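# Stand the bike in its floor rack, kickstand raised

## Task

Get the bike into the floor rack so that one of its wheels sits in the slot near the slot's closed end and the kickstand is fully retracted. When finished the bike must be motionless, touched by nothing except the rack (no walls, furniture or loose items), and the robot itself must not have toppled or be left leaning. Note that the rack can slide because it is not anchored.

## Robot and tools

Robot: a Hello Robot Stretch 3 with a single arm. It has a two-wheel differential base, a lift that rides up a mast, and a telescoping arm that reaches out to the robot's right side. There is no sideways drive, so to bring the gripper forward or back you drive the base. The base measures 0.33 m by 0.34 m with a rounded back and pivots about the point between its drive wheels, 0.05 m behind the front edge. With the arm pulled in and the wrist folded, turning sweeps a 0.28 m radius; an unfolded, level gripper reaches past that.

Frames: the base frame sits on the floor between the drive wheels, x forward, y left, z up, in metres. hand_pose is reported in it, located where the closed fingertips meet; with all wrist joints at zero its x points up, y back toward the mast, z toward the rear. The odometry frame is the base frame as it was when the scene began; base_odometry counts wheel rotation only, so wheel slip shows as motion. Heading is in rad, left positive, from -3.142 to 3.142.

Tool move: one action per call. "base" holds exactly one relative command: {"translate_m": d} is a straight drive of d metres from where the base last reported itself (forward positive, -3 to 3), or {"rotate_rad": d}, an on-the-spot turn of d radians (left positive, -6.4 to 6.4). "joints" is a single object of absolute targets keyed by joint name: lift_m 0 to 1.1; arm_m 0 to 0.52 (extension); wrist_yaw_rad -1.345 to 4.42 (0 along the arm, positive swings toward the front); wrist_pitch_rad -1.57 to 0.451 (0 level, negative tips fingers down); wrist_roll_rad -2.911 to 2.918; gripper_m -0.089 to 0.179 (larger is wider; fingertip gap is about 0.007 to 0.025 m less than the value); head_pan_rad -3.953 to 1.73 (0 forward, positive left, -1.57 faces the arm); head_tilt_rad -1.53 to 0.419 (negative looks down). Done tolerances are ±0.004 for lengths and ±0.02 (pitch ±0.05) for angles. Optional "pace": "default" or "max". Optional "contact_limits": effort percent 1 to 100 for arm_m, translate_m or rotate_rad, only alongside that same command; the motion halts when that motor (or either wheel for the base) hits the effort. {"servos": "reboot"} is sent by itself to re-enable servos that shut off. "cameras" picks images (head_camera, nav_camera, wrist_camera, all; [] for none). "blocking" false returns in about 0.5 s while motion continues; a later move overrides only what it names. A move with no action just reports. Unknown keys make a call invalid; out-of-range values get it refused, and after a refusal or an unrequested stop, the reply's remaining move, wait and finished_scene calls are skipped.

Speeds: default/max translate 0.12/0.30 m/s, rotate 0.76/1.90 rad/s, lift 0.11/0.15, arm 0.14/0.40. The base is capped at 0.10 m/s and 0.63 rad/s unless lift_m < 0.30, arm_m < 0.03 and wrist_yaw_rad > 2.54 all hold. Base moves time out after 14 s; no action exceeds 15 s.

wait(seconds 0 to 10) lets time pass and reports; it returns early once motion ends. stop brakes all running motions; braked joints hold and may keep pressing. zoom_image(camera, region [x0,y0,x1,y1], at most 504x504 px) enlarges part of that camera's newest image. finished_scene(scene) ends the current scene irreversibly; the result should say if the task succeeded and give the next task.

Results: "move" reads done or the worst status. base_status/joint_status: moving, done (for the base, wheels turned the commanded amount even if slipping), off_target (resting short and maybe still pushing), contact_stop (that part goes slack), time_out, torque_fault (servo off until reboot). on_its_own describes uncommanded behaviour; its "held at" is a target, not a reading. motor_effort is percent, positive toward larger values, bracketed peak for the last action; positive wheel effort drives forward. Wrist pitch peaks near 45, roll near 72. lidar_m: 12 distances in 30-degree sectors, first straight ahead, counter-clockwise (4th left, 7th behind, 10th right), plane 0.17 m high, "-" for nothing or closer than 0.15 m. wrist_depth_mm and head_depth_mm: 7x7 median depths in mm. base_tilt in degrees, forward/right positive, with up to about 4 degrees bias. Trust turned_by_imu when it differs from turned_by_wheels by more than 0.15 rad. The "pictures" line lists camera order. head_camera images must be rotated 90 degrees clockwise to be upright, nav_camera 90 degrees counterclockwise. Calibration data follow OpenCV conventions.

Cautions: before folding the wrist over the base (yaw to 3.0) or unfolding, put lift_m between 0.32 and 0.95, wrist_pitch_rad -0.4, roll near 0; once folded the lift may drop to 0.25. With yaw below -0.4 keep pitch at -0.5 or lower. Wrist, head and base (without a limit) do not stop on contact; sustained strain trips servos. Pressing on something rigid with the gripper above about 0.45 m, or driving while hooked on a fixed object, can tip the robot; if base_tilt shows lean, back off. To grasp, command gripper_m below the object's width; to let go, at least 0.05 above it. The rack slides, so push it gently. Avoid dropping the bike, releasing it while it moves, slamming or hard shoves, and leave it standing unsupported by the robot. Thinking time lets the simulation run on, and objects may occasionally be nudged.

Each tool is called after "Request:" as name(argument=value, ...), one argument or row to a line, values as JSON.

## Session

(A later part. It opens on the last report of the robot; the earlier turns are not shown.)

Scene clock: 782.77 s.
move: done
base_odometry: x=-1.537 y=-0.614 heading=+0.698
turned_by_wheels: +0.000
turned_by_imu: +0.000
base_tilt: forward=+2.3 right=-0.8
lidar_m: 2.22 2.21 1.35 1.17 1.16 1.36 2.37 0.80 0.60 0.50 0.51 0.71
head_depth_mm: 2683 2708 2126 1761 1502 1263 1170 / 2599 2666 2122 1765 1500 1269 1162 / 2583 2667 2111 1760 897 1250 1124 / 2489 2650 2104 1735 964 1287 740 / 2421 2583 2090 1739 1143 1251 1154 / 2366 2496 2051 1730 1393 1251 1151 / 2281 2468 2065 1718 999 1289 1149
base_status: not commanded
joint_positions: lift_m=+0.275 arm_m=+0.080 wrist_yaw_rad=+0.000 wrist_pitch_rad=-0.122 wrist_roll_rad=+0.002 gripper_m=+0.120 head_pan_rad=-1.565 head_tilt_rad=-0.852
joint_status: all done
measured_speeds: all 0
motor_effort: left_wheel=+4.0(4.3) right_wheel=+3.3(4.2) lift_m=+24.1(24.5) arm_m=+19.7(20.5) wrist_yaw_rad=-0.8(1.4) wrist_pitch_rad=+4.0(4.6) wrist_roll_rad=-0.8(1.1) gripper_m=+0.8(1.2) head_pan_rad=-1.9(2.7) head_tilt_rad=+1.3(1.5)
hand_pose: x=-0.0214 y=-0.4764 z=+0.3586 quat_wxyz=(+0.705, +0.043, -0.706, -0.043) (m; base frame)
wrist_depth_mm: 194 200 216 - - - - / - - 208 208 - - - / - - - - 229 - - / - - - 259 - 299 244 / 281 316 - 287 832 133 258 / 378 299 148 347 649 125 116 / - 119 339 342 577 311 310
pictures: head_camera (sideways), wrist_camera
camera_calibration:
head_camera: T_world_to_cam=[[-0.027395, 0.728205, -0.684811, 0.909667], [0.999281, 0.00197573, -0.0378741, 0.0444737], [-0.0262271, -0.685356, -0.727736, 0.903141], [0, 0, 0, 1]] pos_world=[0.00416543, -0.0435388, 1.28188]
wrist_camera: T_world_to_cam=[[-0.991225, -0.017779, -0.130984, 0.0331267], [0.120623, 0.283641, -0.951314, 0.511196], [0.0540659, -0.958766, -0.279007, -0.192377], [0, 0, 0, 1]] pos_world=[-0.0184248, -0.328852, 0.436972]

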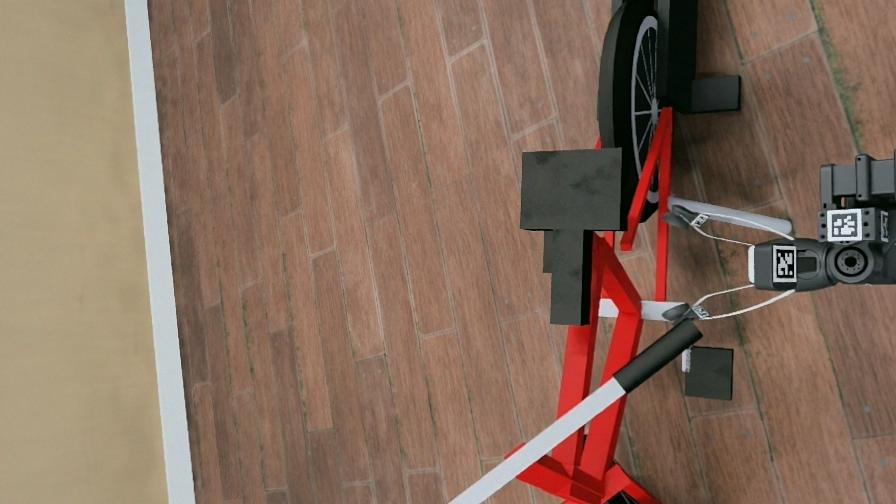

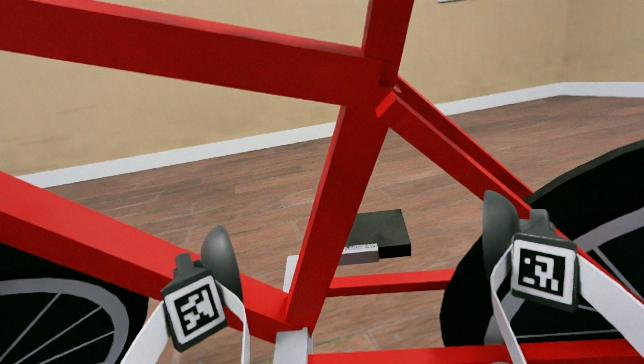

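Request:
move(
  base={"translate_m": 0.01},
  joints={"gripper_m": 0.11},
  cameras=[],
)

Request:
move(
  joints={"arm_m": 0.19},
  contact_limits={"arm_m": 35},
  cameras=["wrist_camera","head_camera"],
)

Scene clock: 792.87 s.
move: done
base_odometry: x=-1.529 y=-0.607 heading=+0.698
turned_by_wheels: +0.000
turned_by_imu: -0.001
base_tilt: forward=+2.4 right=-0.8
lidar_m: 2.21 2.21 1.35 1.17 1.17 1.35 2.38 0.80 0.58 0.50 0.51 0.71
head_depth_mm: 2680 2677 2133 1780 1514 1267 1168 / 2587 2686 2120 1770 1509 1267 1166 / 2551 2669 2122 1758 894 1245 1123 / 2453 2612 2113 1746 960 1284 740 / 2378 2595 2100 1747 1136 1231 1164 / 2337 2510 2064 1717 1098 1267 1150 / 2265 2449 2072 1709 994 1293 1149
base_status: done
joint_positions: lift_m=+0.275 arm_m=+0.080 wrist_yaw_rad=+0.000 wrist_pitch_rad=-0.122 wrist_roll_rad=+0.002 gripper_m=+0.110 head_pan_rad=-1.565 head_tilt_rad=-0.852
joint_status: all done
measured_speeds: all 0
motor_effort: left_wheel=+3.9(8.0) right_wheel=+3.3(7.2) lift_m=+27.0(27.3) arm_m=+19.7(20.0) wrist_yaw_rad=-0.1(0.9) wrist_pitch_rad=+4.3(4.4) wrist_roll_rad=-0.9(0.9) gripper_m=-0.2(46.5) head_pan_rad=-2.5(2.9) head_tilt_rad=+1.0(1.6)
hand_pose: x=-0.0214 y=-0.4764 z=+0.3586 quat_wxyz=(+0.705, +0.043, -0.706, -0.043) (m; base frame)
wrist_depth_mm: 194 197 202 - 201 - - / - - 209 208 263 - - / - - - - 222 - - / - - - - - 210 258 / 280 306 - 287 457 133 254 / - 301 139 347 658 124 238 / - 120 338 339 580 312 304
pictures: none
No camera images: "cameras" was empty.

Scene clock: 794.93 s.
move: done
base_odometry: x=-1.529 y=-0.607 heading=+0.698
turned_by_wheels: +0.000
turned_by_imu: +0.000
base_tilt: forward=+2.3 right=-0.8
lidar_m: 2.20 2.21 1.35 1.17 1.17 1.36 2.38 0.80 0.58 0.50 0.51 0.71
head_depth_mm: 2680 2698 2155 1762 1519 1268 1167 / 2644 2676 2127 1768 1515 1270 1171 / 2515 2673 2107 1758 891 1174 747 / 2469 2633 2081 1756 958 869 1125 / 2399 2594 2080 1729 1128 1236 1156 / 2321 2511 2055 1723 1389 1279 1145 / 2291 2477 2059 1714 995 1289 1147
base_status: not commanded
joint_positions: lift_m=+0.275 arm_m=+0.190 wrist_yaw_rad=+0.001 wrist_pitch_rad=-0.123 wrist_roll_rad=+0.004 gripper_m=+0.110 head_pan_rad=-1.565 head_tilt_rad=-0.852
joint_status: all done
measured_speeds: all 0
motor_effort: left_wheel=+3.3(4.3) right_wheel=+1.3(3.9) lift_m=+28.8(28.8) arm_m=+19.9(23.2) wrist_yaw_rad=-1.5(3.6) wrist_pitch_rad=+3.9(9.1) wrist_roll_rad=-1.4(2.9) gripper_m=+0.2(1.4) head_pan_rad=-2.4(2.9) head_tilt_rad=+0.4(1.6)
contact_limits: arm_m 35 (drawing in: default 40, maximum 56; extending or still: default 48, maximum 69)
hand_pose: x=-0.0212 y=-0.5863 z=+0.3584 quat_wxyz=(+0.705, +0.044, -0.707, -0.043) (m; base frame)
wrist_depth_mm: - 94 93 95 96 98 - / - 101 101 102 100 - - / - - - 108 109 164 - / - - - - 120 - - / - - - 977 132 126 83 / 977 909 139 160 316 124 105 / 200 123 592 178 290 557 -
pictures: head_camera (sideways), wrist_camera
camera_calibration:
head_camera: T_world_to_cam=[[-0.0273768, 0.728086, -0.684939, 0.909833], [0.999281, 0.00194515, -0.0378733, 0.0444727], [-0.0262427, -0.685483, -0.727616, 0.902985], [0, 0, 0, 1]] pos_world=[0.00416441, -0.0435423, 1.28189]
wrist_camera: T_world_to_cam=[[-0.990913, -0.0184246, -0.133235, 0.0318387], [0.122539, 0.284743, -0.950739, 0.542575], [0.0554549, -0.958427, -0.279898, -0.297327], [0, 0, 0, 1]] pos_world=[-0.0184491, -0.438874, 0.436869]

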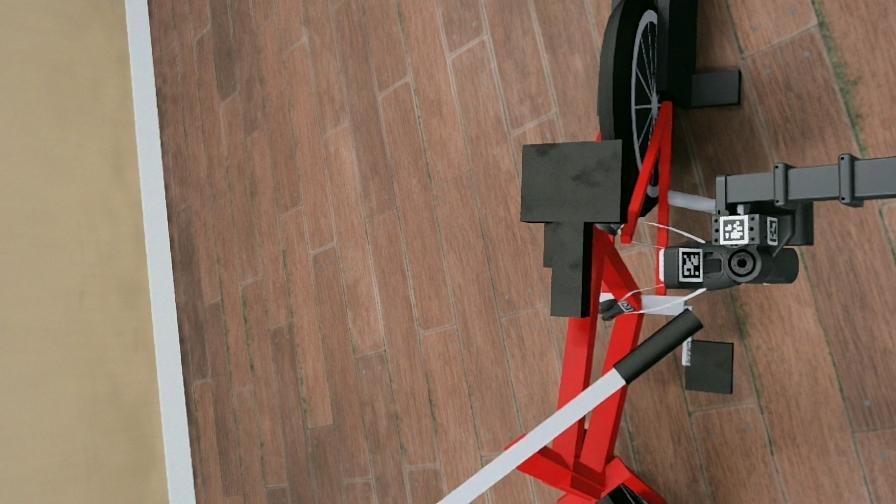

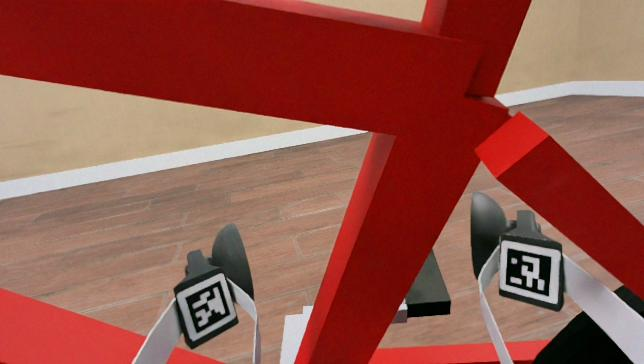

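Request:
move(
  joints={"gripper_m": -0.02},
  cameras=["wrist_camera","head_camera"],
)

Scene clock: 800.33 s.
move: done
base_odometry: x=-1.529 y=-0.607 heading=+0.698
turned_by_wheels: +0.000
turned_by_imu: -0.002
base_tilt: forward=+2.3 right=-0.8
lidar_m: 2.20 2.21 1.35 1.17 1.17 1.35 2.38 0.80 0.58 0.50 0.51 0.71
head_depth_mm: 2714 2692 2144 1787 1517 1267 1169 / 2601 2669 2123 1752 1500 1269 1164 / 2545 2657 2112 1749 898 1179 749 / 2473 2638 2116 1746 961 866 1125 / 2401 2561 2075 1730 1140 1234 1155 / 2336 2489 2081 1733 1405 1271 1148 / 2278 2488 2050 1714 993 1286 1142
base_status: not commanded
joint_positions: lift_m=+0.275 arm_m=+0.190 wrist_yaw_rad=-0.027 wrist_pitch_rad=-0.121 wrist_roll_rad=+0.014 gripper_m=-0.019 head_pan_rad=-1.565 head_tilt_rad=-0.852
joint_status: all done
measured_speeds: all 0
on_its_own: wrist_yaw_rad is at rest, and its effort (+24.3) is outside its rest range (-9 to +9)
motor_effort: left_wheel=-2.0(3.4) right_wheel=+9.2(9.2) lift_m=+29.3(30.2) arm_m=+16.7(20.0) wrist_yaw_rad=+24.3(25.1) wrist_pitch_rad=+3.8(4.8) wrist_roll_rad=-4.7(4.7) gripper_m=-21.1(94.2) head_pan_rad=-2.0(2.8) head_tilt_rad=+1.0(1.6)
contact_limits: arm_m 35 (drawing in: default 40, maximum 56; extending or still: default 48, maximum 69)
hand_pose: x=-0.0283 y=-0.5863 z=+0.3588 quat_wxyz=(+0.701, +0.033, -0.711, -0.053) (m; base frame)
wrist_depth_mm: - 92 94 96 97 - - / 99 101 100 102 101 - - / - - - 107 108 - - / - - - - 118 - - / - - - 140 133 - 89 / 967 879 827 130 129 614 96 / 208 692 606 168 573 276 181
pictures: head_camera (sideways), wrist_camera
camera_calibration:
head_camera: T_world_to_cam=[[-0.0273769, 0.728086, -0.684939, 0.909833], [0.999281, 0.00194527, -0.0378733, 0.0444727], [-0.0262427, -0.685483, -0.727616, 0.902985], [0, 0, 0, 1]] pos_world=[0.00416442, -0.0435423, 1.28189]
wrist_camera: T_world_to_cam=[[-0.98974, 0.0104841, -0.142498, 0.0451548], [0.139734, 0.279242, -0.949999, 0.540827], [0.0298315, -0.960163, -0.277842, -0.299299], [0, 0, 0, 1]] pos_world=[-0.0219519, -0.438871, 0.437062]

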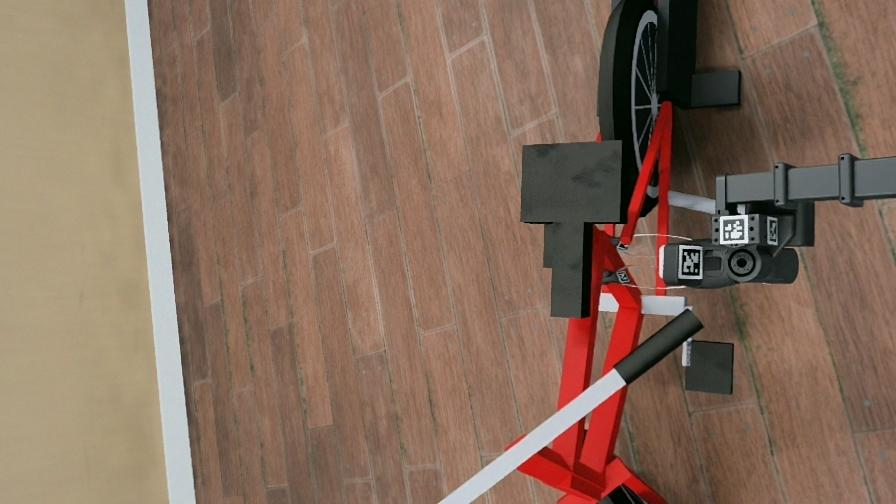

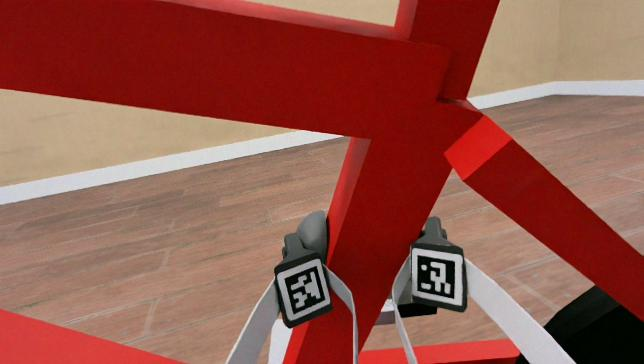

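Request:
move(
  base={"translate_m": -0.007},
  cameras=[],
)

Request:
move(
  joints={"arm_m": 0.23},
  cameras=["wrist_camera","head_camera"],
)

Scene clock: 804.90 s.
move: done
base_odometry: x=-1.534 y=-0.612 heading=+0.698
turned_by_wheels: +0.000
turned_by_imu: +0.000
base_tilt: forward=+2.3 right=-0.8
lidar_m: 2.21 2.22 1.35 1.16 1.17 1.35 2.37 0.80 0.60 0.50 0.51 0.71
head_depth_mm: 2680 2701 2144 1787 1515 1264 1169 / 2622 2652 2122 1773 1502 1266 1166 / 2554 2615 2131 1769 894 1167 748 / 2489 2617 2104 1740 958 866 1122 / 2410 2582 2066 1742 1146 1254 1155 / 2351 2517 2050 1722 1395 1259 1152 / 2276 2500 2066 1712 998 1285 1143
base_status: done
joint_positions: lift_m=+0.275 arm_m=+0.190 wrist_yaw_rad=-0.030 wrist_pitch_rad=-0.121 wrist_roll_rad=+0.014 gripper_m=-0.019 head_pan_rad=-1.565 head_tilt_rad=-0.852
joint_status: not commanded
measured_speeds: all 0
on_its_own: wrist_yaw_rad is held at -0.044, not at your +0.000, by its stall guard, which is not easing now; wrist_yaw_rad is at rest, and its effort (-11.9) is outside its rest range (-9 to +9)
motor_effort: left_wheel=+3.2(4.3) right_wheel=-11.2(11.2) lift_m=+27.3(27.6) arm_m=+7.2(9.0) wrist_yaw_rad=-11.9(13.1) wrist_pitch_rad=+3.6(4.4) wrist_roll_rad=-4.7(4.9) gripper_m=-15.7(18.7) head_pan_rad=-2.2(2.6) head_tilt_rad=+1.2(2.1)
contact_limits: arm_m 35 (drawing in: default 40, maximum 56; extending or still: default 48, maximum 69)
hand_pose: x=-0.0290 y=-0.5863 z=+0.3588 quat_wxyz=(+0.700, +0.032, -0.711, -0.054) (m; base frame)
wrist_depth_mm: - 92 95 99 97 - - / 101 101 100 102 102 - - / - - - 107 107 - - / - - - 132 117 183 - / - - - 138 132 - 211 / 979 890 798 133 128 619 95 / 211 695 297 172 330 198 182
pictures: none
No camera images: "cameras" was empty.

Scene clock: 806.27 s.
move: done
base_odometry: x=-1.535 y=-0.612 heading=+0.698
turned_by_wheels: -0.001
turned_by_imu: -0.001
base_tilt: forward=+2.3 right=-0.8
lidar_m: 2.21 2.21 1.35 1.17 1.16 1.36 2.37 0.94 0.58 0.51 0.52 0.76
head_depth_mm: 2679 2720 2143 1781 1521 1278 1174 / 2599 2685 2132 1759 1504 1280 1168 / 2527 2661 2105 1748 928 1188 754 / 2491 2639 2122 1745 1008 843 1157 / 2412 2563 2084 1745 969 1251 1153 / 2347 2531 2074 1715 1102 1272 1149 / 2269 2471 2052 1682 1064 1284 1147
base_status: not commanded
joint_positions: lift_m=+0.275 arm_m=+0.230 wrist_yaw_rad=-0.070 wrist_pitch_rad=-0.102 wrist_roll_rad=+0.016 gripper_m=-0.019 head_pan_rad=-1.565 head_tilt_rad=-0.852
joint_status: all done
measured_speeds: all 0
on_its_own: wrist_yaw_rad is held at -0.044, not at your +0.000, by its stall guard, which is still easing
motor_effort: left_wheel=-2.7(3.4) right_wheel=+9.3(10.9) lift_m=+25.0(27.2) arm_m=+25.9(28.3) wrist_yaw_rad=+22.2(23.4) wrist_pitch_rad=+0.5(4.6) wrist_roll_rad=-5.4(5.7) gripper_m=-16.1(16.8) head_pan_rad=-2.3(3.1) head_tilt_rad=+0.7(1.7)
hand_pose: x=-0.0391 y=-0.6268 z=+0.3637 quat_wxyz=(+0.699, +0.011, -0.712, -0.061) (m; base frame)
wrist_depth_mm: 101 100 100 102 104 - - / - 106 107 107 110 - - / - - - - 117 - - / - - - - 127 - - / - - - 145 134 884 91 / 995 938 879 130 129 652 621 / 773 720 655 162 313 548 175
pictures: head_camera (sideways), wrist_camera
camera_calibration:
head_camera: T_world_to_cam=[[-0.0273759, 0.728086, -0.684939, 0.909833], [0.999281, 0.00194384, -0.0378733, 0.0444727], [-0.0262436, -0.685483, -0.727616, 0.902985], [0, 0, 0, 1]] pos_world=[0.00416435, -0.0435423, 1.28189]
wrist_camera: T_world_to_cam=[[-0.988209, 0.0502762, -0.144619, 0.0613456], [0.152697, 0.254379, -0.954974, 0.54502], [-0.0112244, -0.965797, -0.259057, -0.348459], [0, 0, 0, 1]] pos_world=[-0.0265117, -0.478266, 0.439081]

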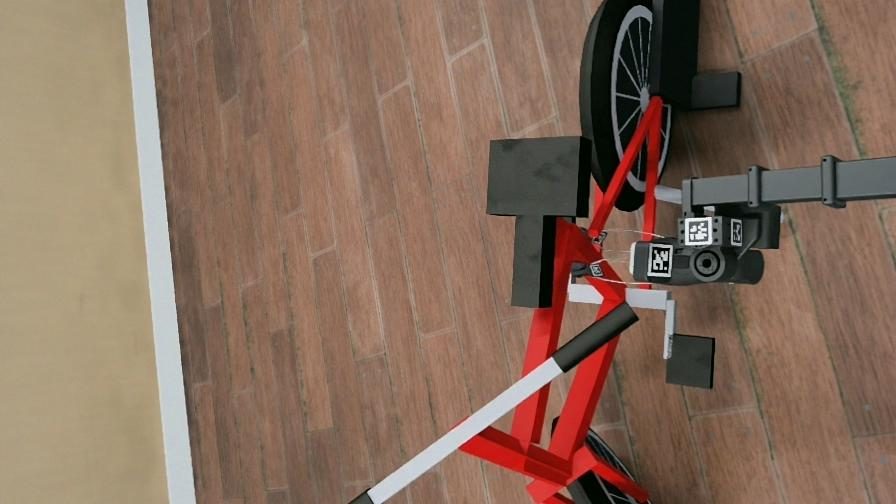

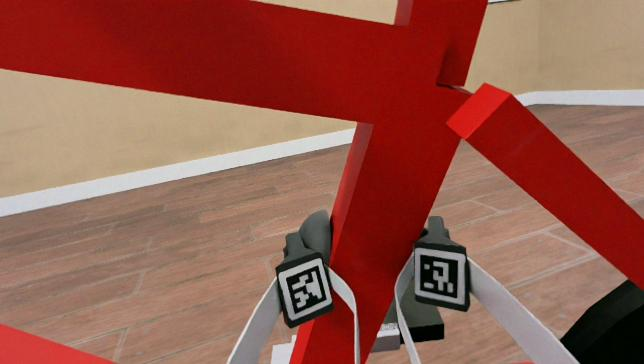

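Request:
move(
  joints={"head_pan_rad": -2.1},
  cameras=["head_camera","nav_camera"],
)

Request:
zoom_image(
  camera="head_camera",
  region=[450, 50, 896, 450],
)

Scene clock: 810.60 s.
move: done
base_odometry: x=-1.535 y=-0.612 heading=+0.698
turned_by_wheels: +0.000
turned_by_imu: -0.001
base_tilt: forward=+2.3 right=-0.8
lidar_m: 2.21 2.22 1.35 1.16 1.17 1.35 2.37 0.94 0.59 0.51 0.52 0.76
head_depth_mm: 2513 2634 2134 1784 1488 1325 1171 / 2695 2652 2154 1762 1456 1323 1162 / 2913 2630 2128 1757 1412 1308 1165 / 3136 2618 2092 1762 1296 1310 1155 / 3115 2617 2100 1750 1183 1300 1103 / 2886 2587 2076 1725 910 812 1138 / 2687 2577 2057 1715 906 1075 1140
base_status: not commanded
joint_positions: lift_m=+0.275 arm_m=+0.230 wrist_yaw_rad=-0.087 wrist_pitch_rad=-0.102 wrist_roll_rad=+0.016 gripper_m=-0.019 head_pan_rad=-2.094 head_tilt_rad=-0.852
joint_status: all done
measured_speeds: all 0
on_its_own: wrist_yaw_rad is held at -0.087, not at your +0.000, by its stall guard, which is not easing now
motor_effort: left_wheel=-2.1(2.4) right_wheel=+5.9(6.4) lift_m=+19.7(19.8) arm_m=-5.7(5.7) wrist_yaw_rad=+0.0(1.5) wrist_pitch_rad=-0.3(0.6) wrist_roll_rad=-5.4(5.7) gripper_m=-16.1(16.8) head_pan_rad=-1.9(4.0) head_tilt_rad=+1.1(1.6)
hand_pose: x=-0.0433 y=-0.6265 z=+0.3637 quat_wxyz=(+0.698, +0.005, -0.713, -0.067) (m; base frame)
wrist_depth_mm: 100 100 100 102 104 - - / - 106 106 107 110 - - / - - - 122 117 - - / - - - - 128 - - / - - - 138 136 847 92 / - 925 872 132 128 663 179 / 776 727 610 155 322 528 177
pictures: head_camera (sideways), nav_camera (sideways)
camera_calibration:
head_camera: T_world_to_cam=[[0.344269, 0.642135, -0.684939, 0.907566], [0.863312, -0.503247, -0.0378733, 0.0453022], [-0.369013, -0.578277, -0.727616, 0.905076], [0, 0, 0, 1]] pos_world=[-0.0175718, -0.0365968, 1.28189]
nav_camera: T_world_to_cam=[[-0.422661, -0.613332, 0.667219, -0.824871], [-0.854032, 0.515921, -0.0667473, 0.138585], [-0.303294, -0.598038, -0.741865, 0.923778], [0, 0, 0, 1]] pos_world=[0.0498917, -0.0249642, 1.24494]

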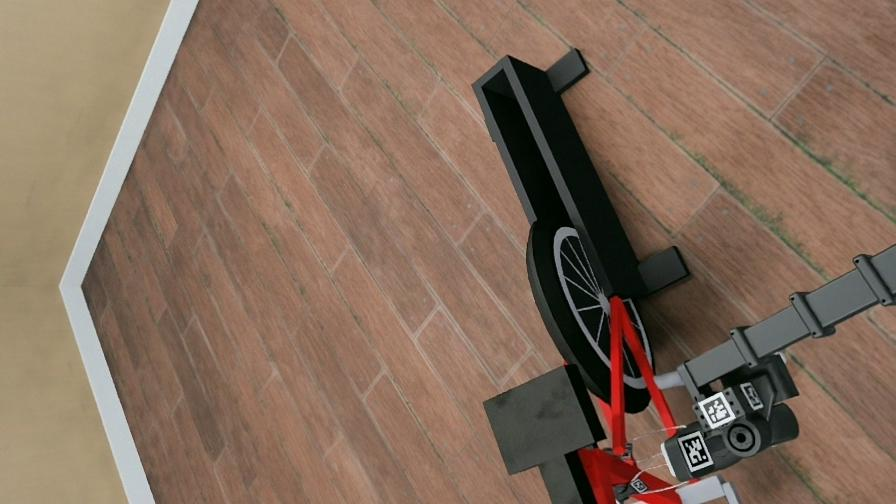

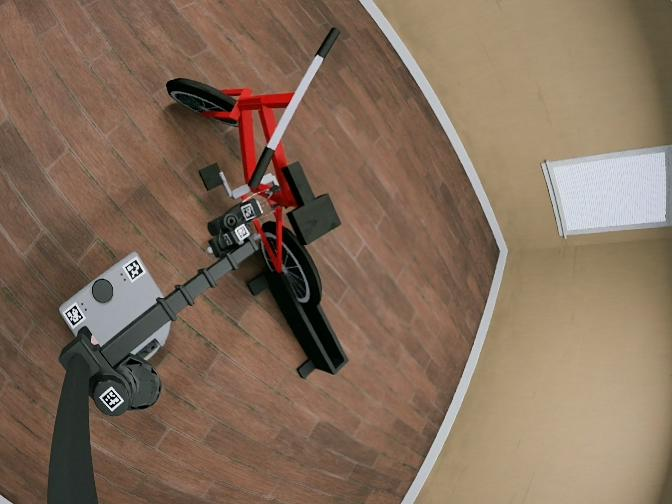

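Scaled by 1.130 from the camera's 896x504 image, which has a finer 1280x720 frame.

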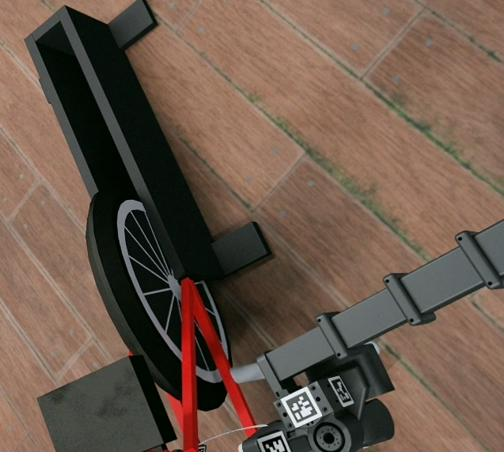

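Request:
move(
  joints={"arm_m": 0.25, "head_pan_rad": -1.8},
  cameras=["head_camera","wrist_camera"],
)

Request:
zoom_image(
  camera="head_camera",
  region=[500, 0, 896, 396],
)

Scene clock: 826.53 s.
move: done
base_odometry: x=-1.535 y=-0.612 heading=+0.698
turned_by_wheels: +0.000
turned_by_imu: -0.001
base_tilt: forward=+2.3 right=-0.8
lidar_m: 2.21 2.22 1.34 1.17 1.17 1.35 2.37 2.57 0.59 0.59 0.72 2.55
head_depth_mm: 3083 2685 2147 1772 1402 1323 1170 / 3110 2677 2122 1770 1305 1314 1167 / 2936 2636 2119 1764 1201 1310 1164 / 2787 2605 2101 1748 1157 1245 754 / 2585 2593 2077 1746 1013 844 1165 / 2468 2574 2068 1729 986 1257 1149 / 2365 2535 2063 1726 1060 1271 1148
base_status: not commanded
joint_positions: lift_m=+0.275 arm_m=+0.250 wrist_yaw_rad=-0.110 wrist_pitch_rad=-0.093 wrist_roll_rad=+0.016 gripper_m=-0.019 head_pan_rad=-1.806 head_tilt_rad=-0.852
joint_status: all done
measured_speeds: all 0
on_its_own: wrist_yaw_rad is held at -0.087, not at your +0.000, by its stall guard, which is still easing
motor_effort: left_wheel=-2.3(2.5) right_wheel=+7.5(8.2) lift_m=+19.9(19.9) arm_m=+17.6(29.2) wrist_yaw_rad=+19.0(20.9) wrist_pitch_rad=-2.1(2.1) wrist_roll_rad=-5.5(5.6) gripper_m=-16.2(16.9) head_pan_rad=+3.0(3.8) head_tilt_rad=+1.6(1.8)
hand_pose: x=-0.0492 y=-0.6464 z=+0.3658 quat_wxyz=(+0.698, -0.006, -0.713, -0.072) (m; base frame)
wrist_depth_mm: - 104 105 106 109 - - / - 109 110 111 114 - - / - - - - 119 - - / - - - - 130 - 91 / - - - 146 136 894 95 / - 943 892 130 129 658 654 / 788 737 633 156 308 558 175
pictures: head_camera (sideways), wrist_camera
camera_calibration:
head_camera: T_world_to_cam=[[0.147168, 0.713564, -0.684958, 0.908794], [0.970871, -0.236591, -0.0378732, 0.0446459], [-0.18908, -0.659432, -0.727597, 0.903955], [0, 0, 0, 1]] pos_world=[-0.00617117, -0.0418227, 1.28189]
wrist_camera: T_world_to_cam=[[-0.98555, 0.0885427, -0.144403, 0.0774365], [0.161802, 0.23984, -0.957234, 0.5455], [-0.0501224, -0.966766, -0.250701, -0.37249], [0, 0, 0, 1]] pos_world=[-0.0306156, -0.4978, 0.43997]

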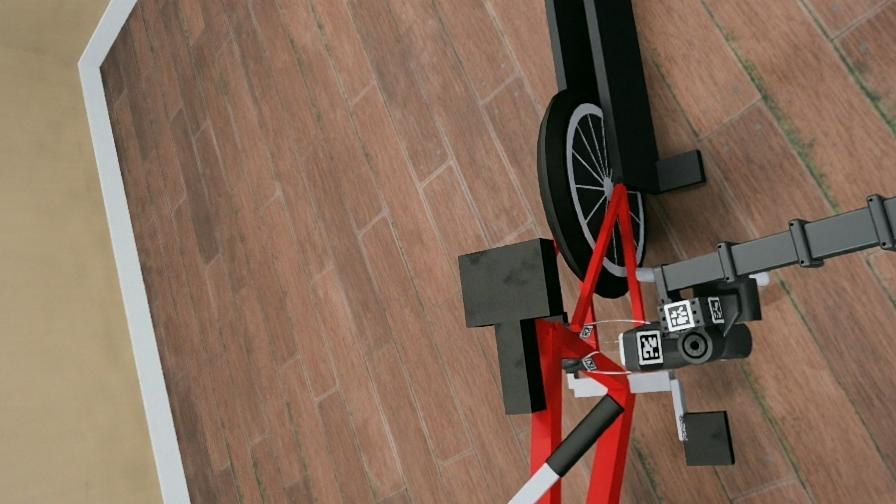

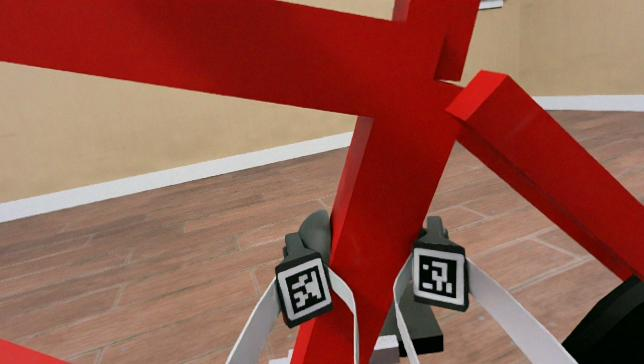

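Scaled by 1.273 from the camera's 896x504 image, which has a finer 1280x720 frame.

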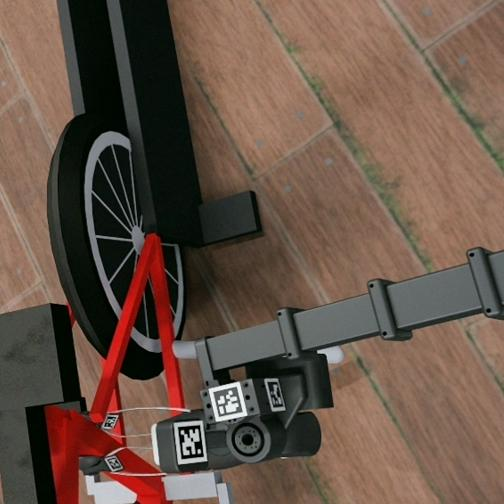

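Request:
move(
  base={"translate_m": -0.10},
  contact_limits={"translate_m": 35},
  cameras=["head_camera","wrist_camera"],
)

Scene clock: 864.33 s.
move: contact_stop
base_odometry: x=-1.599 y=-0.669 heading=+0.787
turned_by_wheels: +0.089
turned_by_imu: +0.087
base_tilt: forward=+2.3 right=-0.8
lidar_m: 2.30 1.95 1.26 1.15 1.15 1.41 2.49 2.50 0.58 0.54 0.56 2.54
head_depth_mm: 3038 2697 2142 1792 1508 1291 1170 / 2894 2693 2152 1773 1249 1292 1169 / 2768 2645 2116 1762 1175 1297 1159 / 2637 2636 2129 1743 1114 1241 748 / 2516 2619 2076 1751 1002 845 1154 / 2416 2571 2083 1721 1139 1255 1156 / 2326 2475 2072 1715 1069 1268 1148
base_status: translate_m contact_stop (by the wheels' count: -0.0859 of -0.1000)
joint_positions: lift_m=+0.275 arm_m=+0.250 wrist_yaw_rad=-0.135 wrist_pitch_rad=-0.095 wrist_roll_rad=+0.017 gripper_m=-0.019 head_pan_rad=-1.805 head_tilt_rad=-0.852
joint_status: not commanded
measured_speeds: all 0
on_its_own: wrist_yaw_rad is held at -0.127, not at your +0.000, by its stall guard, which is not easing now; a drive wheel is slack since a contact_stop
motor_effort: left_wheel=-5.0(13.3) right_wheel=+0.6(33.8) lift_m=+27.1(27.1) arm_m=-13.2(13.4) wrist_yaw_rad=+7.1(52.4) wrist_pitch_rad=-1.1(1.6) wrist_roll_rad=-5.4(5.8) gripper_m=-15.3(17.0) head_pan_rad=+2.6(3.3) head_tilt_rad=+1.0(1.5)
contact_limits: translate_m 35 (maximum 100)
hand_pose: x=-0.0554 y=-0.6455 z=+0.3654 quat_wxyz=(+0.697, -0.014, -0.713, -0.081) (m; base frame)
wrist_depth_mm: 110 109 106 106 105 - - / - 114 113 110 110 - - / - - - 119 116 - - / - - - - 127 - - / - - - 138 135 864 88 / - 934 887 134 127 688 92 / 208 727 639 152 306 556 170
pictures: head_camera (sideways), wrist_camera
camera_calibration:
head_camera: T_world_to_cam=[[0.146668, 0.713608, -0.68502, 0.908877], [0.971031, -0.235932, -0.0378729, 0.0446445], [-0.188645, -0.659621, -0.727539, 0.903877], [0, 0, 0, 1]] pos_world=[-0.00614306, -0.0418327, 1.2819]
wrist_camera: T_world_to_cam=[[-0.982939, 0.113303, -0.144894, 0.0874597], [0.168397, 0.237472, -0.956687, 0.544469], [-0.0739876, -0.964764, -0.252501, -0.371425], [0, 0, 0, 1]] pos_world=[-0.0332005, -0.497543, 0.439774]

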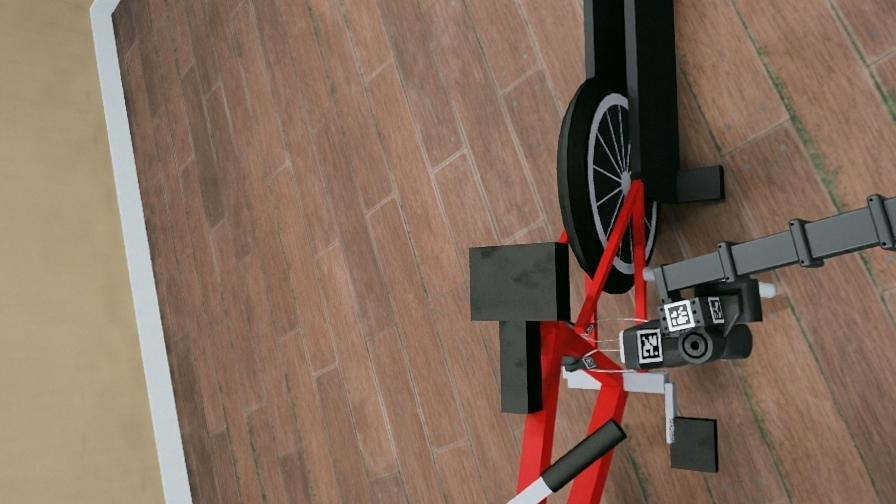

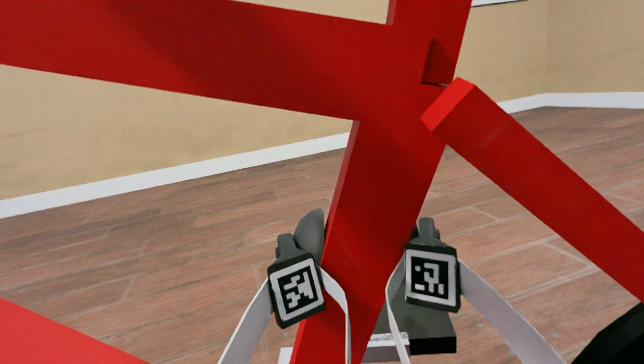

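Request:
move(
  joints={"gripper_m": 0.11},
  cameras=["head_camera","wrist_camera"],
)

Scene clock: 890.50 s.
move: done
base_odometry: x=-1.599 y=-0.669 heading=+0.787
turned_by_wheels: +0.000
turned_by_imu: -0.001
base_tilt: forward=+2.3 right=-0.8
lidar_m: 2.29 1.95 1.26 1.14 1.15 1.41 2.48 2.50 0.58 0.54 0.56 2.53
head_depth_mm: 3082 2691 2140 1769 1517 1295 1175 / 2918 2662 2131 1771 1349 1297 1169 / 2804 2659 2111 1751 1234 1289 1164 / 2651 2637 2083 1741 1116 1234 753 / 2525 2610 2091 1739 996 838 1154 / 2416 2573 2049 1731 1054 1274 1153 / 2323 2483 2048 1721 1049 1266 1152
base_status: not commanded
joint_positions: lift_m=+0.275 arm_m=+0.250 wrist_yaw_rad=-0.126 wrist_pitch_rad=-0.113 wrist_roll_rad=+0.005 gripper_m=+0.110 head_pan_rad=-1.805 head_tilt_rad=-0.852
joint_status: all done
measured_speeds: all 0
on_its_own: wrist_yaw_rad is held at -0.127, not at your +0.000, by its stall guard, which is not easing now; a drive wheel is slack since a contact_stop
motor_effort: left_wheel=-4.0(5.2) right_wheel=+0.9(1.3) lift_m=+26.8(27.3) arm_m=-14.2(14.8) wrist_yaw_rad=-0.4(7.2) wrist_pitch_rad=+3.0(3.0) wrist_roll_rad=-1.8(5.9) gripper_m=+0.7(79.8) head_pan_rad=+2.1(2.8) head_tilt_rad=+0.4(1.6)
contact_limits: translate_m 35 (maximum 100)
hand_pose: x=-0.0532 y=-0.6448 z=+0.3609 quat_wxyz=(+0.701, -0.005, -0.708, -0.085) (m; base frame)
wrist_depth_mm: - 104 102 100 99 - - / - - 107 105 104 - - / - - - - 113 - - / - - - - 118 - 954 / - - - 133 132 127 82 / 984 918 139 142 329 124 105 / 202 123 605 157 306 560 -
pictures: head_camera (sideways), wrist_camera
camera_calibration:
head_camera: T_world_to_cam=[[0.146668, 0.713608, -0.68502, 0.908877], [0.971031, -0.235932, -0.0378729, 0.0446445], [-0.188645, -0.659621, -0.727539, 0.903877], [0, 0, 0, 1]] pos_world=[-0.00614307, -0.0418327, 1.2819]
wrist_camera: T_world_to_cam=[[-0.985325, 0.106565, -0.133337, 0.0802531], [0.156872, 0.257475, -0.953466, 0.550756], [-0.0672747, -0.960391, -0.270414, -0.362155], [0, 0, 0, 1]] pos_world=[-0.0316868, -0.498169, 0.437896]

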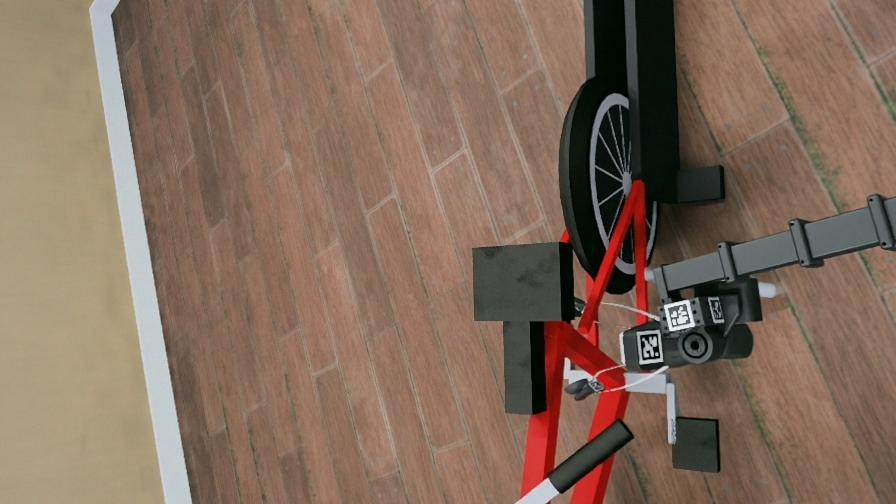

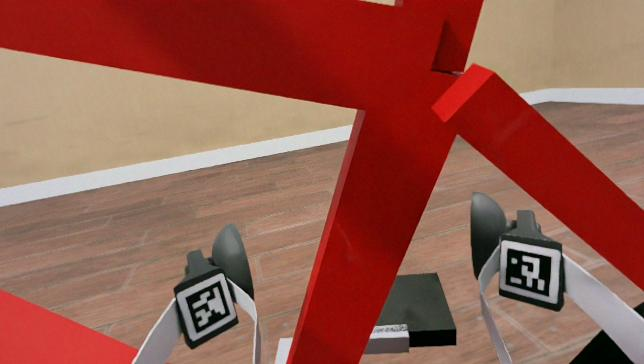

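Request:
move(
  joints={"arm_m": 0.21},
  cameras=["head_camera","wrist_camera"],
)

Scene clock: 894.40 s.
move: done
base_odometry: x=-1.599 y=-0.669 heading=+0.787
turned_by_wheels: +0.000
turned_by_imu: -0.001
base_tilt: forward=+2.3 right=-0.8
lidar_m: 2.30 1.96 1.26 1.15 1.15 1.41 2.48 2.50 0.58 0.54 0.56 2.53
head_depth_mm: 3041 2668 2155 1772 1510 1300 1164 / 2888 2674 2135 1748 1347 1299 1164 / 2768 2642 2118 1750 1230 1283 1166 / 2620 2633 2103 1736 1127 1259 757 / 2554 2616 2080 1724 1029 851 1136 / 2409 2603 2057 1717 1090 1271 1153 / 2325 2487 2033 1725 1050 1264 1149
base_status: not commanded
joint_positions: lift_m=+0.275 arm_m=+0.210 wrist_yaw_rad=-0.126 wrist_pitch_rad=-0.115 wrist_roll_rad=+0.004 gripper_m=+0.110 head_pan_rad=-1.805 head_tilt_rad=-0.852
joint_status: all done
measured_speeds: all 0
on_its_own: wrist_yaw_rad is held at -0.127, not at your +0.000, by its stall guard, which is not easing now; a drive wheel is slack since a contact_stop
motor_effort: left_wheel=-3.9(4.1) right_wheel=+1.0(1.3) lift_m=+26.9(27.1) arm_m=-19.9(20.9) wrist_yaw_rad=+0.0(1.6) wrist_pitch_rad=+2.8(3.2) wrist_roll_rad=-1.4(1.7) gripper_m=+0.8(1.2) head_pan_rad=+2.3(3.0) head_tilt_rad=+0.6(1.4)
contact_limits: translate_m 35 (maximum 100)
hand_pose: x=-0.0531 y=-0.6047 z=+0.3603 quat_wxyz=(+0.701, -0.004, -0.708, -0.085) (m; base frame)
wrist_depth_mm: 143 141 138 137 138 - - / - - 147 145 143 - - / - - - - 114 - - / - - - 168 - 121 - / - - - 181 961 126 129 / 232 251 139 197 366 123 114 / 227 122 242 222 304 219 200
pictures: head_camera (sideways), wrist_camera
camera_calibration:
head_camera: T_world_to_cam=[[0.146668, 0.713608, -0.68502, 0.908877], [0.971031, -0.235932, -0.0378729, 0.0446445], [-0.188644, -0.659621, -0.727539, 0.903877], [0, 0, 0, 1]] pos_world=[-0.00614305, -0.0418327, 1.2819]
wrist_camera: T_world_to_cam=[[-0.985423, 0.106198, -0.132907, 0.0756917], [0.156525, 0.259901, -0.952865, 0.54106], [-0.0666495, -0.959778, -0.272735, -0.322548], [0, 0, 0, 1]] pos_world=[-0.0315989, -0.458235, 0.437647]

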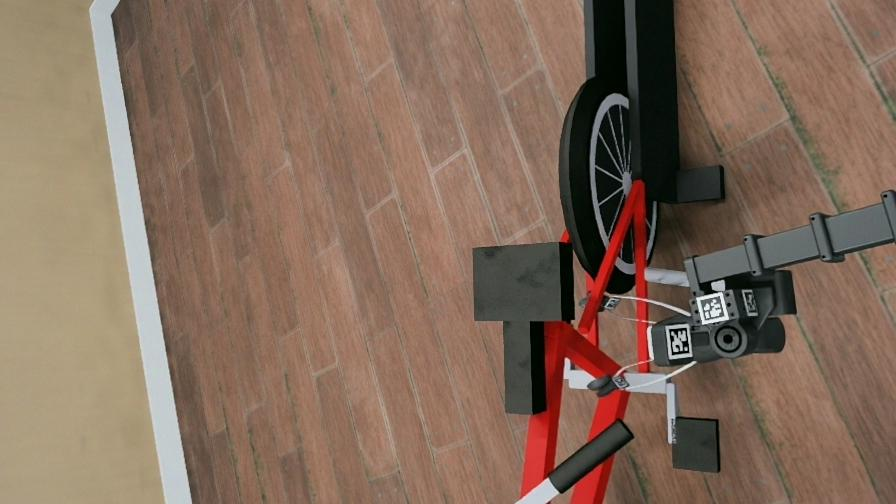

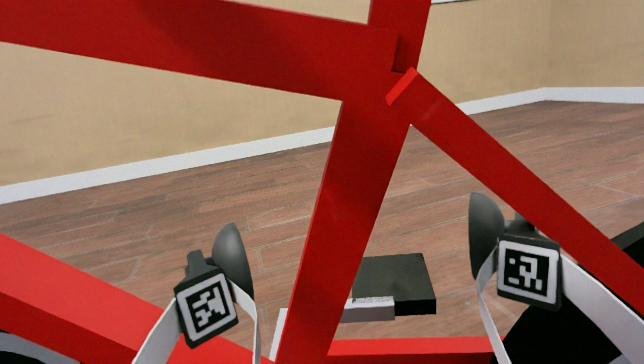

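Request:
move(
  joints={"arm_m": 0.0, "wrist_pitch_rad": -0.5, "wrist_yaw_rad": 0.0, "head_tilt_rad": -0.8, "head_pan_rad": -1.75},
  cameras=["head_camera","wrist_camera"],
)

Request:
zoom_image(
  camera="head_camera",
  region=[500, 100, 896, 450],
)

Scene clock: 901.67 s.
move: done
base_odometry: x=-1.599 y=-0.669 heading=+0.787
turned_by_wheels: +0.000
turned_by_imu: -0.001
base_tilt: forward=+2.3 right=-0.8
lidar_m: 2.30 1.96 1.26 1.14 1.15 1.41 2.49 2.49 0.58 0.54 0.56 2.53
head_depth_mm: 2883 2964 2292 1859 1572 1290 1187 / 2737 2953 2292 1840 1561 1252 1188 / 2668 2834 2272 1851 1549 1258 1182 / 2564 2795 2277 1827 928 1260 1160 / 2455 2699 2228 1840 985 1306 1173 / 2357 2607 2231 1828 1465 1259 1165 / 2297 2555 2187 1801 1037 1319 1169
base_status: not commanded
joint_positions: lift_m=+0.275 arm_m=+0.000 wrist_yaw_rad=-0.001 wrist_pitch_rad=-0.511 wrist_roll_rad=+0.003 gripper_m=+0.110 head_pan_rad=-1.756 head_tilt_rad=-0.804
joint_status: all done
measured_speeds: all 0
on_its_own: a drive wheel is slack since a contact_stop
motor_effort: left_wheel=-3.3(4.0) right_wheel=+1.0(1.2) lift_m=+26.5(27.0) arm_m=-19.4(21.6) wrist_yaw_rad=+0.4(4.2) wrist_pitch_rad=+1.7(3.8) wrist_roll_rad=-1.3(1.6) gripper_m=+1.1(1.6) head_pan_rad=+2.5(3.9) head_tilt_rad=+1.2(4.3)
contact_limits: translate_m 35 (maximum 100)
hand_pose: x=-0.0217 y=-0.3567 z=+0.2674 quat_wxyz=(+0.683, +0.178, -0.685, -0.179) (m; base frame)
wrist_depth_mm: 402 392 412 542 - 341 320 / 437 521 946 442 464 374 359 / 511 585 838 416 406 423 369 / - 657 635 633 589 483 - / 625 588 565 532 510 134 450 / 527 505 139 465 437 124 114 / 459 120 406 409 394 379 366
pictures: head_camera (sideways), wrist_camera
camera_calibration:
head_camera: T_world_to_cam=[[0.104988, 0.686471, -0.719538, 0.954115], [0.981161, -0.189493, -0.037623, 0.0442597], [-0.162175, -0.702033, -0.693433, 0.859357], [0, 0, 0, 1]] pos_world=[-0.00423074, -0.0432879, 1.28409]
wrist_camera: T_world_to_cam=[[-0.991087, 0.0345893, -0.128644, 0.0411528], [0.122037, 0.622947, -0.772686, 0.463816], [0.053412, -0.781499, -0.621616, 0.0517586], [0, 0, 0, 1]] pos_world=[-0.0185811, -0.249907, 0.395852]

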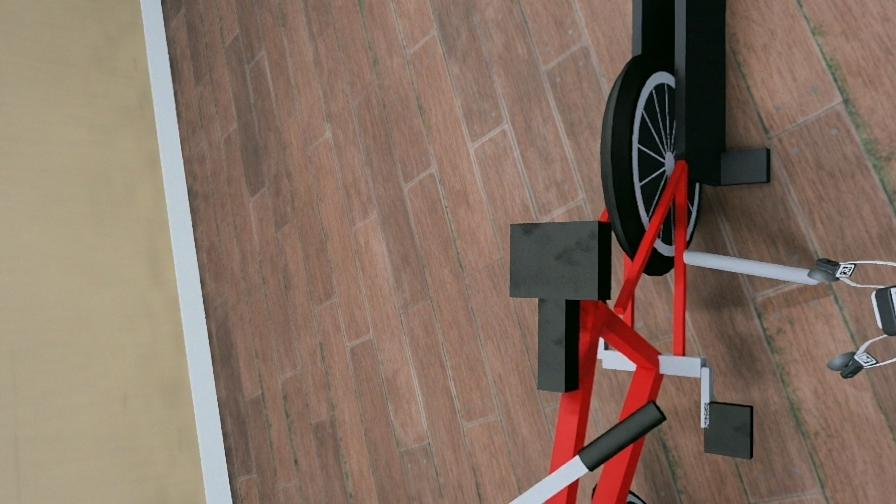

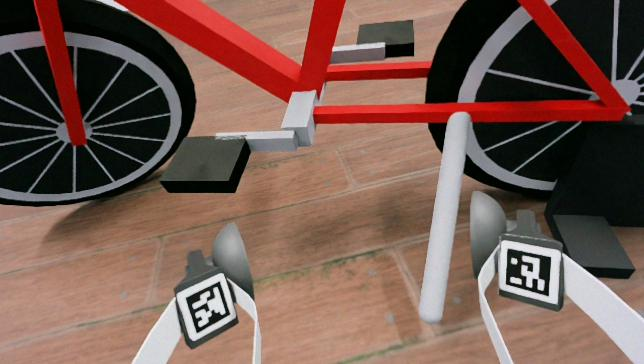

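Scaled by 1.273 from the camera's 896x504 image, which has a finer 1280x720 frame.

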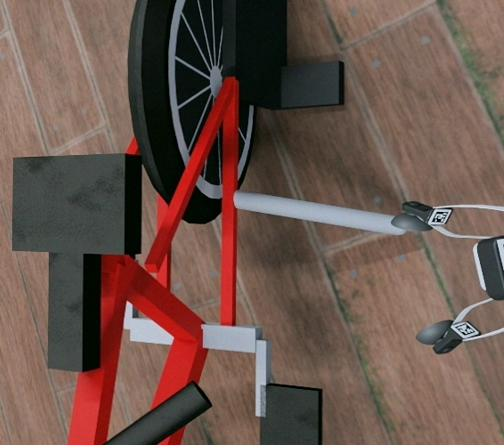

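Request:
move(
  cameras=["head_camera","wrist_camera","nav_camera"],
)

Scene clock: 938.20 s.
base_odometry: x=-1.599 y=-0.669 heading=+0.787
turned_by_wheels: +0.000
turned_by_imu: -0.001
base_tilt: forward=+2.3 right=-0.8
lidar_m: 2.30 1.95 1.26 1.14 1.15 1.41 2.48 2.50 0.58 0.54 0.56 2.53
head_depth_mm: 2851 2994 2285 1852 1565 1285 1192 / 2752 2983 2288 1849 1566 1256 1184 / 2641 2896 2261 1854 1554 1247 1178 / 2544 2775 2241 1836 934 1270 1156 / 2464 2658 2233 1830 982 1309 1172 / 2385 2622 2211 1792 1458 1247 1163 / 2271 2510 2193 1776 1033 1324 1164
base_status: not commanded
joint_positions: lift_m=+0.275 arm_m=+0.000 wrist_yaw_rad=-0.001 wrist_pitch_rad=-0.511 wrist_roll_rad=+0.003 gripper_m=+0.110 head_pan_rad=-1.756 head_tilt_rad=-0.804
joint_status: all done
measured_speeds: all 0
on_its_own: a drive wheel is slack since a contact_stop
motor_effort: left_wheel=-3.7(4.0) right_wheel=+1.0(1.2) lift_m=+26.4(27.0) arm_m=-15.0(21.6) wrist_yaw_rad=+1.5(4.2) wrist_pitch_rad=+1.8(3.8) wrist_roll_rad=-1.2(1.6) gripper_m=+0.0(1.6) head_pan_rad=+2.1(3.9) head_tilt_rad=+1.1(4.3)
contact_limits: translate_m 35 (maximum 100)
hand_pose: x=-0.0217 y=-0.3567 z=+0.2674 quat_wxyz=(+0.683, +0.178, -0.685, -0.179) (m; base frame)
wrist_depth_mm: 401 390 414 539 - 341 321 / 441 514 953 438 462 374 354 / 516 585 848 418 410 420 368 / - 661 629 636 592 486 - / 619 596 559 530 507 133 449 / 530 511 139 463 439 124 115 / 458 120 403 411 393 383 368
pictures: head_camera (sideways), nav_camera (sideways), wrist_camera
camera_calibration:
head_camera: T_world_to_cam=[[0.104988, 0.68647, -0.719539, 0.954115], [0.981161, -0.189493, -0.037623, 0.0442597], [-0.162175, -0.702033, -0.693433, 0.859357], [0, 0, 0, 1]] pos_world=[-0.00423075, -0.0432879, 1.28409]
nav_camera: T_world_to_cam=[[-0.188652, -0.686191, 0.702533, -0.872316], [-0.977558, 0.199513, -0.0676333, 0.140496], [-0.0937549, -0.699526, -0.70843, 0.879018], [0, 0, 0, 1]] pos_world=[0.0551911, -0.0117103, 1.24506]
wrist_camera: T_world_to_cam=[[-0.991087, 0.0345893, -0.128645, 0.0411529], [0.122037, 0.622947, -0.772686, 0.463816], [0.0534121, -0.781499, -0.621616, 0.0517587], [0, 0, 0, 1]] pos_world=[-0.0185811, -0.249907, 0.395852]

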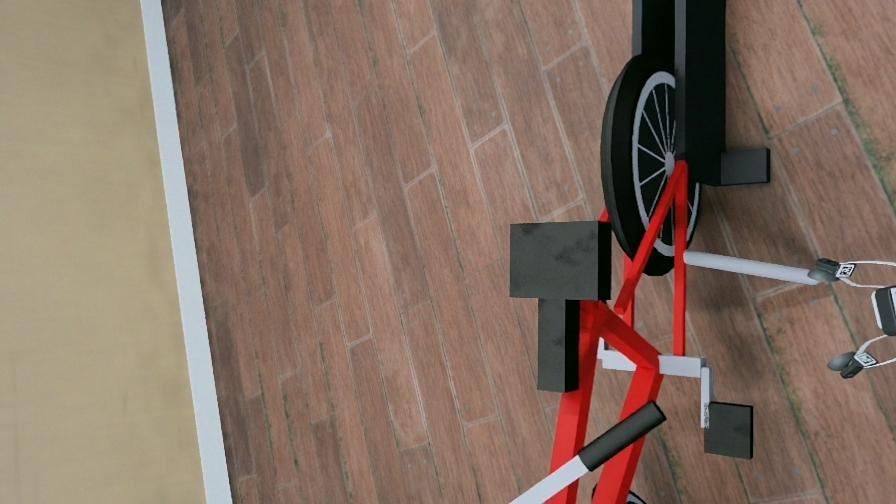

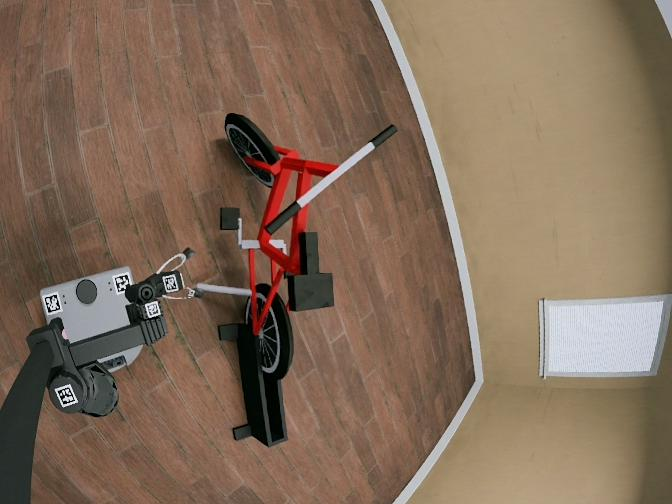

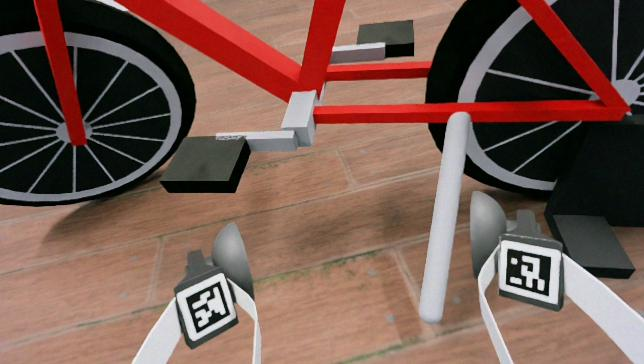

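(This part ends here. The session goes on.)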